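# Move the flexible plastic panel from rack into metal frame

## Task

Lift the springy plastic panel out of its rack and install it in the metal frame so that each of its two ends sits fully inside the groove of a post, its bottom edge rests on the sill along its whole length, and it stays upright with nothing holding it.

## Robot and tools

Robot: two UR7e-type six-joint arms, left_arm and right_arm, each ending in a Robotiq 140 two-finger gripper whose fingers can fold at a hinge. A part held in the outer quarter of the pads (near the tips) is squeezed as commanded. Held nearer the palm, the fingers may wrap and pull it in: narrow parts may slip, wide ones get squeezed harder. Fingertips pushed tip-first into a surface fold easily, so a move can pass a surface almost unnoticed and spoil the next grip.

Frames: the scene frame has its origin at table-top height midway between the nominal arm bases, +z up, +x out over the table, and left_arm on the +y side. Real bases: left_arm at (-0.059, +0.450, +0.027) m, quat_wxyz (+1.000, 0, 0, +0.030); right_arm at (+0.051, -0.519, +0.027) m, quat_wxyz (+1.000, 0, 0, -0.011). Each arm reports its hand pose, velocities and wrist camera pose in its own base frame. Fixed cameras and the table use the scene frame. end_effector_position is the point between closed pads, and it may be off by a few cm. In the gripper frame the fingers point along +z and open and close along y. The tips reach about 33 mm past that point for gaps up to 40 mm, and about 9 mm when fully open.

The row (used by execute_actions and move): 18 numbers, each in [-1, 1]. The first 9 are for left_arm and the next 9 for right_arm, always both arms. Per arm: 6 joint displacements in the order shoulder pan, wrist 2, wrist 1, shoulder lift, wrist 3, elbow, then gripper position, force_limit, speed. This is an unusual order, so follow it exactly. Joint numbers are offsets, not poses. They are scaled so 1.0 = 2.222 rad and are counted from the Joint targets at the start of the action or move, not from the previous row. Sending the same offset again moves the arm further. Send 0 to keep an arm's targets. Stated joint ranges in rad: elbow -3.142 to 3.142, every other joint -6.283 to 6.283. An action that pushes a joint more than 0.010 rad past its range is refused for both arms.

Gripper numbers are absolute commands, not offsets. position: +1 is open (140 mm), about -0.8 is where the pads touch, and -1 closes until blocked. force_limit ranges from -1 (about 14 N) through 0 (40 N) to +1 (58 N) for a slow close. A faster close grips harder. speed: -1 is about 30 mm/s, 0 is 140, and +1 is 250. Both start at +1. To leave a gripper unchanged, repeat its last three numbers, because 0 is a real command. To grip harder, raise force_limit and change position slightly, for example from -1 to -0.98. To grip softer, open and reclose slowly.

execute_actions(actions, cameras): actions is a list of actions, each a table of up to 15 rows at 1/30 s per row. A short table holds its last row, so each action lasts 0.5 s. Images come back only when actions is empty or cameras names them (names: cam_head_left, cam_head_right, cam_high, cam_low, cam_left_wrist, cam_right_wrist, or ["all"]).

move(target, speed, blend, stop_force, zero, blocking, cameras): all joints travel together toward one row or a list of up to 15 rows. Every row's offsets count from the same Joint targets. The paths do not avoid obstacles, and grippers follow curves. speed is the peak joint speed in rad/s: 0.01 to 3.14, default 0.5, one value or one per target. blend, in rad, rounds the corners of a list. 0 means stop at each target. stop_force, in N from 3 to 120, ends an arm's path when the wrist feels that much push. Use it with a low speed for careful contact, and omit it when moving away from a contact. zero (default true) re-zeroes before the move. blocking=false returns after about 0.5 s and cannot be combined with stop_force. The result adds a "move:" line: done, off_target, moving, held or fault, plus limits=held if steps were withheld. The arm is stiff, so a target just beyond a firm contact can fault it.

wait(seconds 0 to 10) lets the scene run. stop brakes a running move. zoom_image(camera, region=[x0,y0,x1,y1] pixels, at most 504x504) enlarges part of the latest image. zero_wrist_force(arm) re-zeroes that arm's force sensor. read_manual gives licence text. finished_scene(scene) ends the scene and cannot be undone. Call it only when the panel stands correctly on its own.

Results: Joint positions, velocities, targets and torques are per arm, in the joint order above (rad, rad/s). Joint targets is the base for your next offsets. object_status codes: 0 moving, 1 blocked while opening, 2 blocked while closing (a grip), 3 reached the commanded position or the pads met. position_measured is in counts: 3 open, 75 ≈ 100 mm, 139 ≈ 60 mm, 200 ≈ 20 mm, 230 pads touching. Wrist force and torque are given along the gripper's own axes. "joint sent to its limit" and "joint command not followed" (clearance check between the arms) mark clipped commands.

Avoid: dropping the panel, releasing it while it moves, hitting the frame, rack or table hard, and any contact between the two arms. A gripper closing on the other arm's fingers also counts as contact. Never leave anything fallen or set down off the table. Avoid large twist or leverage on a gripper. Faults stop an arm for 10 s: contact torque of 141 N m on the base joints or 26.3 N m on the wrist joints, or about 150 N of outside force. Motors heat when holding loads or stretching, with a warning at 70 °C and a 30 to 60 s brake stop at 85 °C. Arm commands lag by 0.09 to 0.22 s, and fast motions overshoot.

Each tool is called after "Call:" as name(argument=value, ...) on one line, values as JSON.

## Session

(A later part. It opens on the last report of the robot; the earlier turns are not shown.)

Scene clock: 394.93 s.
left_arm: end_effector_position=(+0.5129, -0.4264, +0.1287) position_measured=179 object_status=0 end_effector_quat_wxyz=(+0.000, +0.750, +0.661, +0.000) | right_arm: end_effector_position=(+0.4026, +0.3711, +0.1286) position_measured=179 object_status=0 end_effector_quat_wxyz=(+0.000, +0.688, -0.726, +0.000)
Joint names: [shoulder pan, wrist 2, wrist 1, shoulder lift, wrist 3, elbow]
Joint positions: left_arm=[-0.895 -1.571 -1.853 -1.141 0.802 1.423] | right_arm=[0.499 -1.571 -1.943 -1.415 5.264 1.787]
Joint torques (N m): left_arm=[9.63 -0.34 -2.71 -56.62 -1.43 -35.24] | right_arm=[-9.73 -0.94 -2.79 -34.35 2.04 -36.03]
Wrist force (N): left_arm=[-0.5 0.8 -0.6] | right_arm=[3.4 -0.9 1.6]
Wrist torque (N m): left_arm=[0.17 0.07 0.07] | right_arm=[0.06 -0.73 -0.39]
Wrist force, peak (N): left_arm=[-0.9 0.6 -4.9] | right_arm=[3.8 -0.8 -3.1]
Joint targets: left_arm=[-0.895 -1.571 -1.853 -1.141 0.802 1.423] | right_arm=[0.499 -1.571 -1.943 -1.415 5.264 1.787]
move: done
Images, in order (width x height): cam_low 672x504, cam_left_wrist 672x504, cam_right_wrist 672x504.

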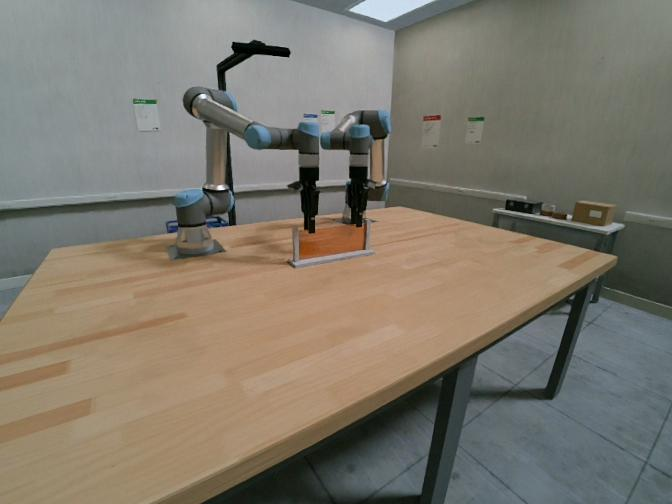

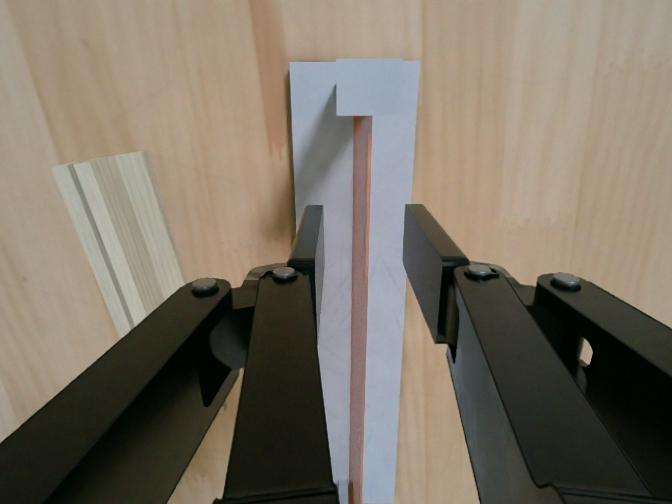

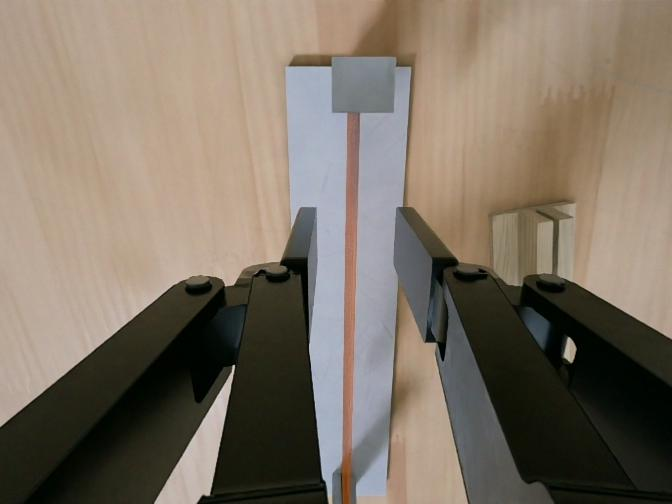

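Call:
move(target=[0, 0, 0.110305, -0.017537, 0, -0.092768, -0.4, 1, -1, 0, 0, 0.116516, -0.025989, 0, -0.090527, -0.4, 1, -1], speed=0.3, cameras=["all"])

Scene clock: 405.03 s.
left_arm: end_effector_position=(+0.5130, -0.4264, +0.2298) position_measured=179 object_status=3 end_effector_quat_wxyz=(+0.000, +0.750, +0.661, +0.000) | right_arm: end_effector_position=(+0.4026, +0.3711, +0.2298) position_measured=179 object_status=3 end_effector_quat_wxyz=(+0.000, +0.688, -0.726, +0.000)
Joint names: [shoulder pan, wrist 2, wrist 1, shoulder lift, wrist 3, elbow]
Joint positions: left_arm=[-0.895 -1.571 -1.608 -1.18 0.802 1.217] | right_arm=[0.499 -1.571 -1.684 -1.472 5.264 1.586]
Joint torques (N m): left_arm=[9.93 -0.47 -1.46 -58.76 -1.24 -39.14] | right_arm=[-9.53 -1.07 -1.75 -34.45 2.03 -38.95]
Wrist force (N): left_arm=[-0.5 0.6 -0.8] | right_arm=[3.4 -0.8 1.5]
Wrist torque (N m): left_arm=[0.15 0.05 0.03] | right_arm=[0.08 -0.72 -0.39]
Wrist force, peak (N): left_arm=[-0.5 0.7 -1.8] | right_arm=[3.7 -0.6 2.6]
Joint targets: left_arm=[-0.895 -1.571 -1.608 -1.180 0.802 1.217] | right_arm=[0.499 -1.571 -1.684 -1.472 5.264 1.586]
move: done

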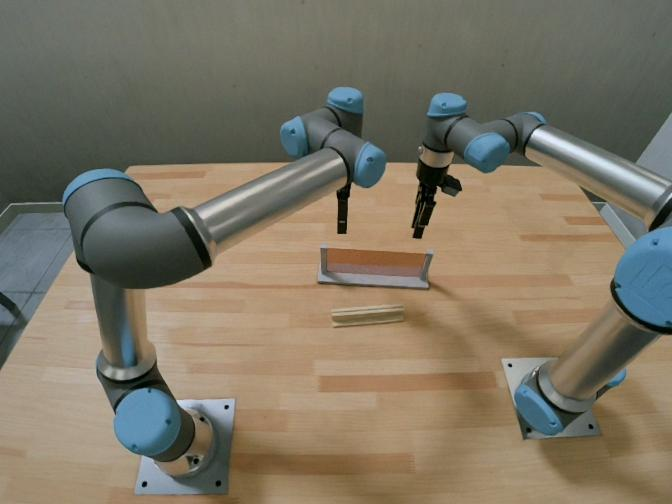

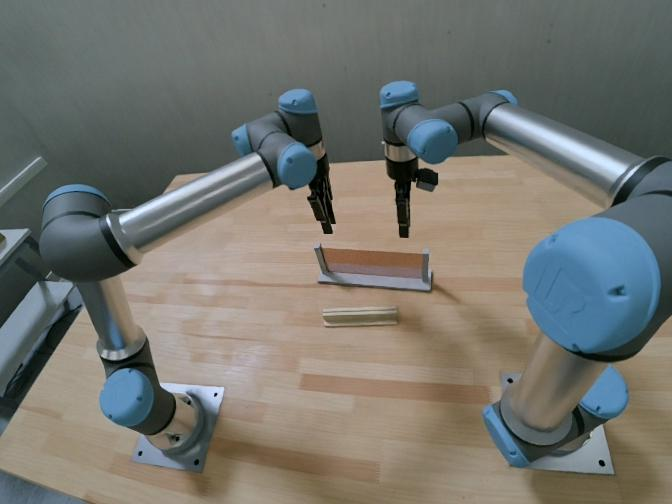

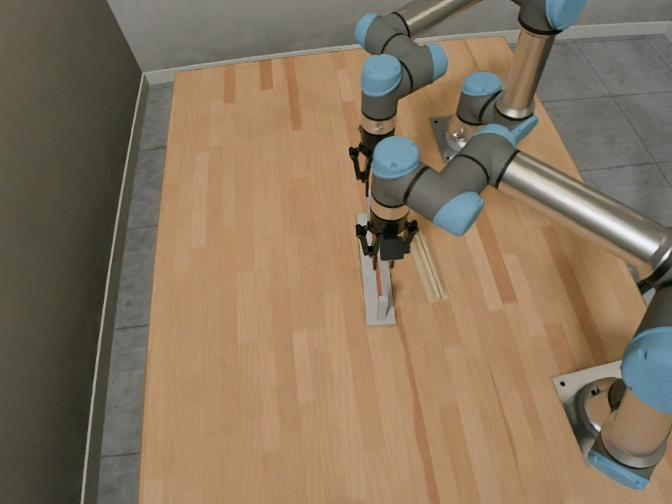

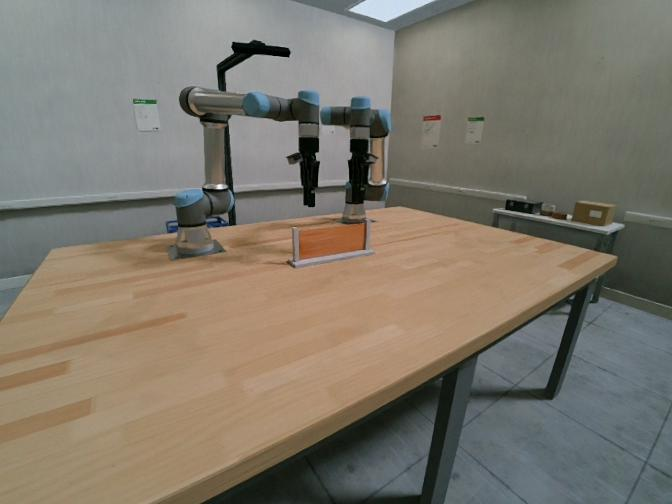

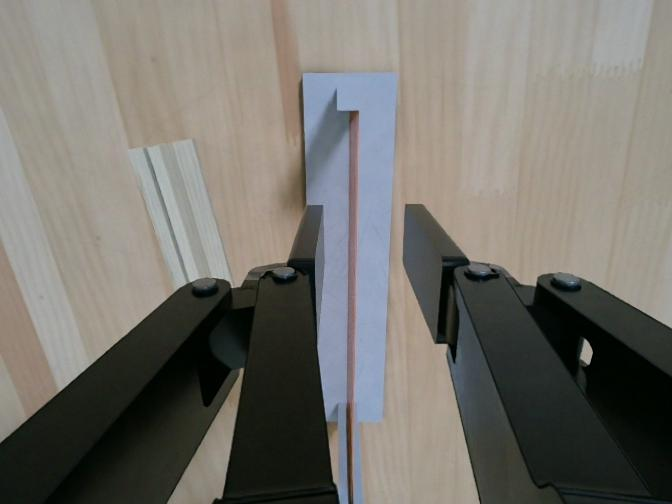

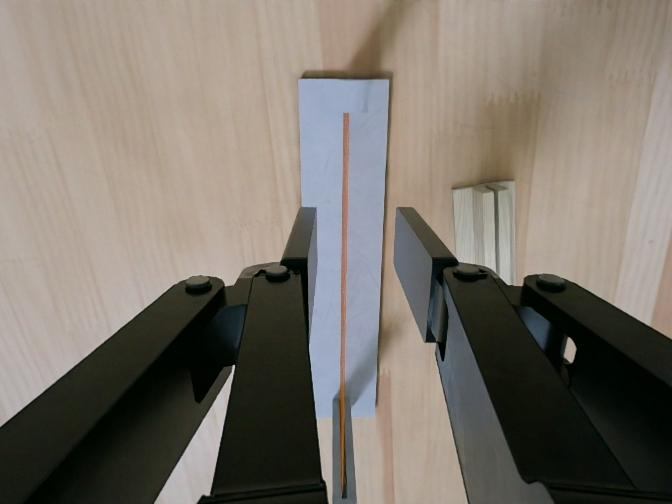

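Call:
zoom_image(camera="cam_low", region=[270, 200, 390, 280])

Call:
zoom_image(camera="cam_head_left", region=[300, 225, 450, 305])

Call:
zoom_image(camera="cam_head_right", region=[300, 225, 450, 305])

Call:
zoom_image(camera="cam_left_wrist", region=[270, 50, 430, 170])

Call:
zoom_image(camera="cam_right_wrist", region=[260, 50, 420, 170])

Scaled by 4.200 from the camera's 672x504 image, which has a finer 960x720 frame.

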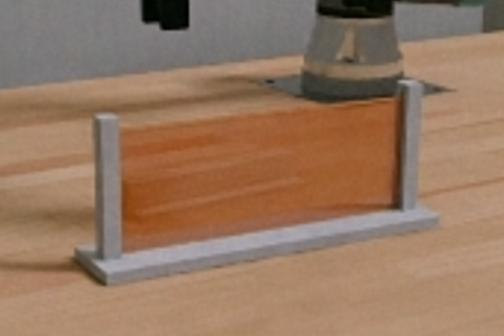

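Scaled by 3.360 from the camera's 672x504 image, which has a finer 960x720 frame.

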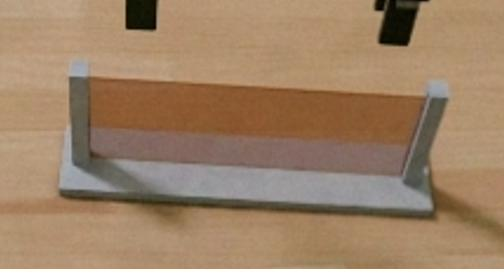

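Scaled by 3.360 from the camera's 672x504 image, which has a finer 960x720 frame.

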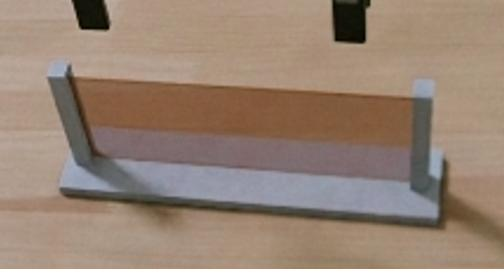

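Scaled by 3.150 from the camera's 672x504 image, which has a finer 960x720 frame.

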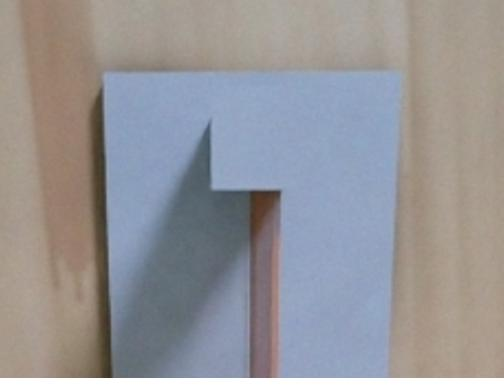

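Scaled by 3.150 from the camera's 672x504 image, which has a finer 960x720 frame.

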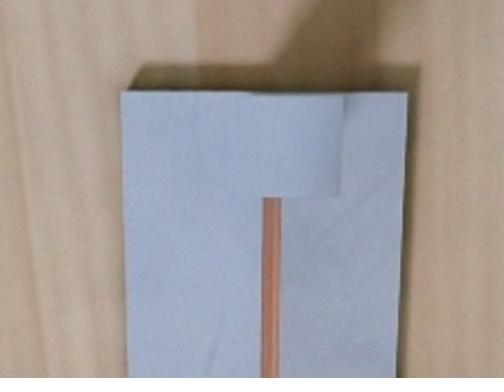

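Call:
zoom_image(camera="cam_low", region=[285, 215, 335, 270])

Call:
zoom_image(camera="cam_low", region=[340, 210, 385, 265])

Scaled by 9.164 from the camera's 672x504 image, which has a finer 960x720 frame.

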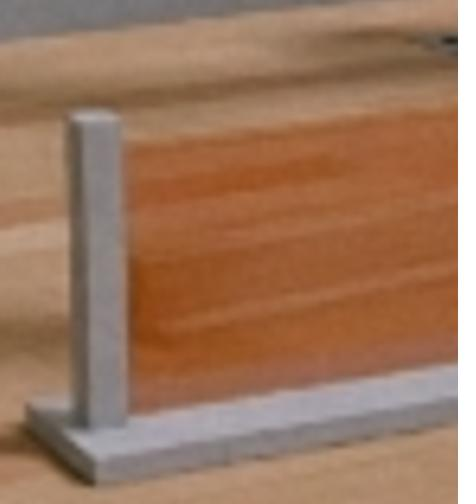

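Scaled by 9.164 from the camera's 672x504 image, which has a finer 960x720 frame.

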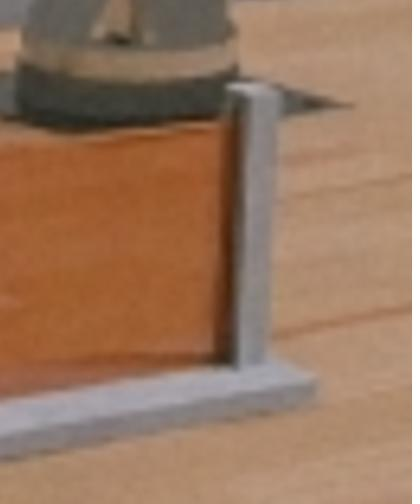

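Call:
finished_scene(scene=2)

The scene is finished: the task was done.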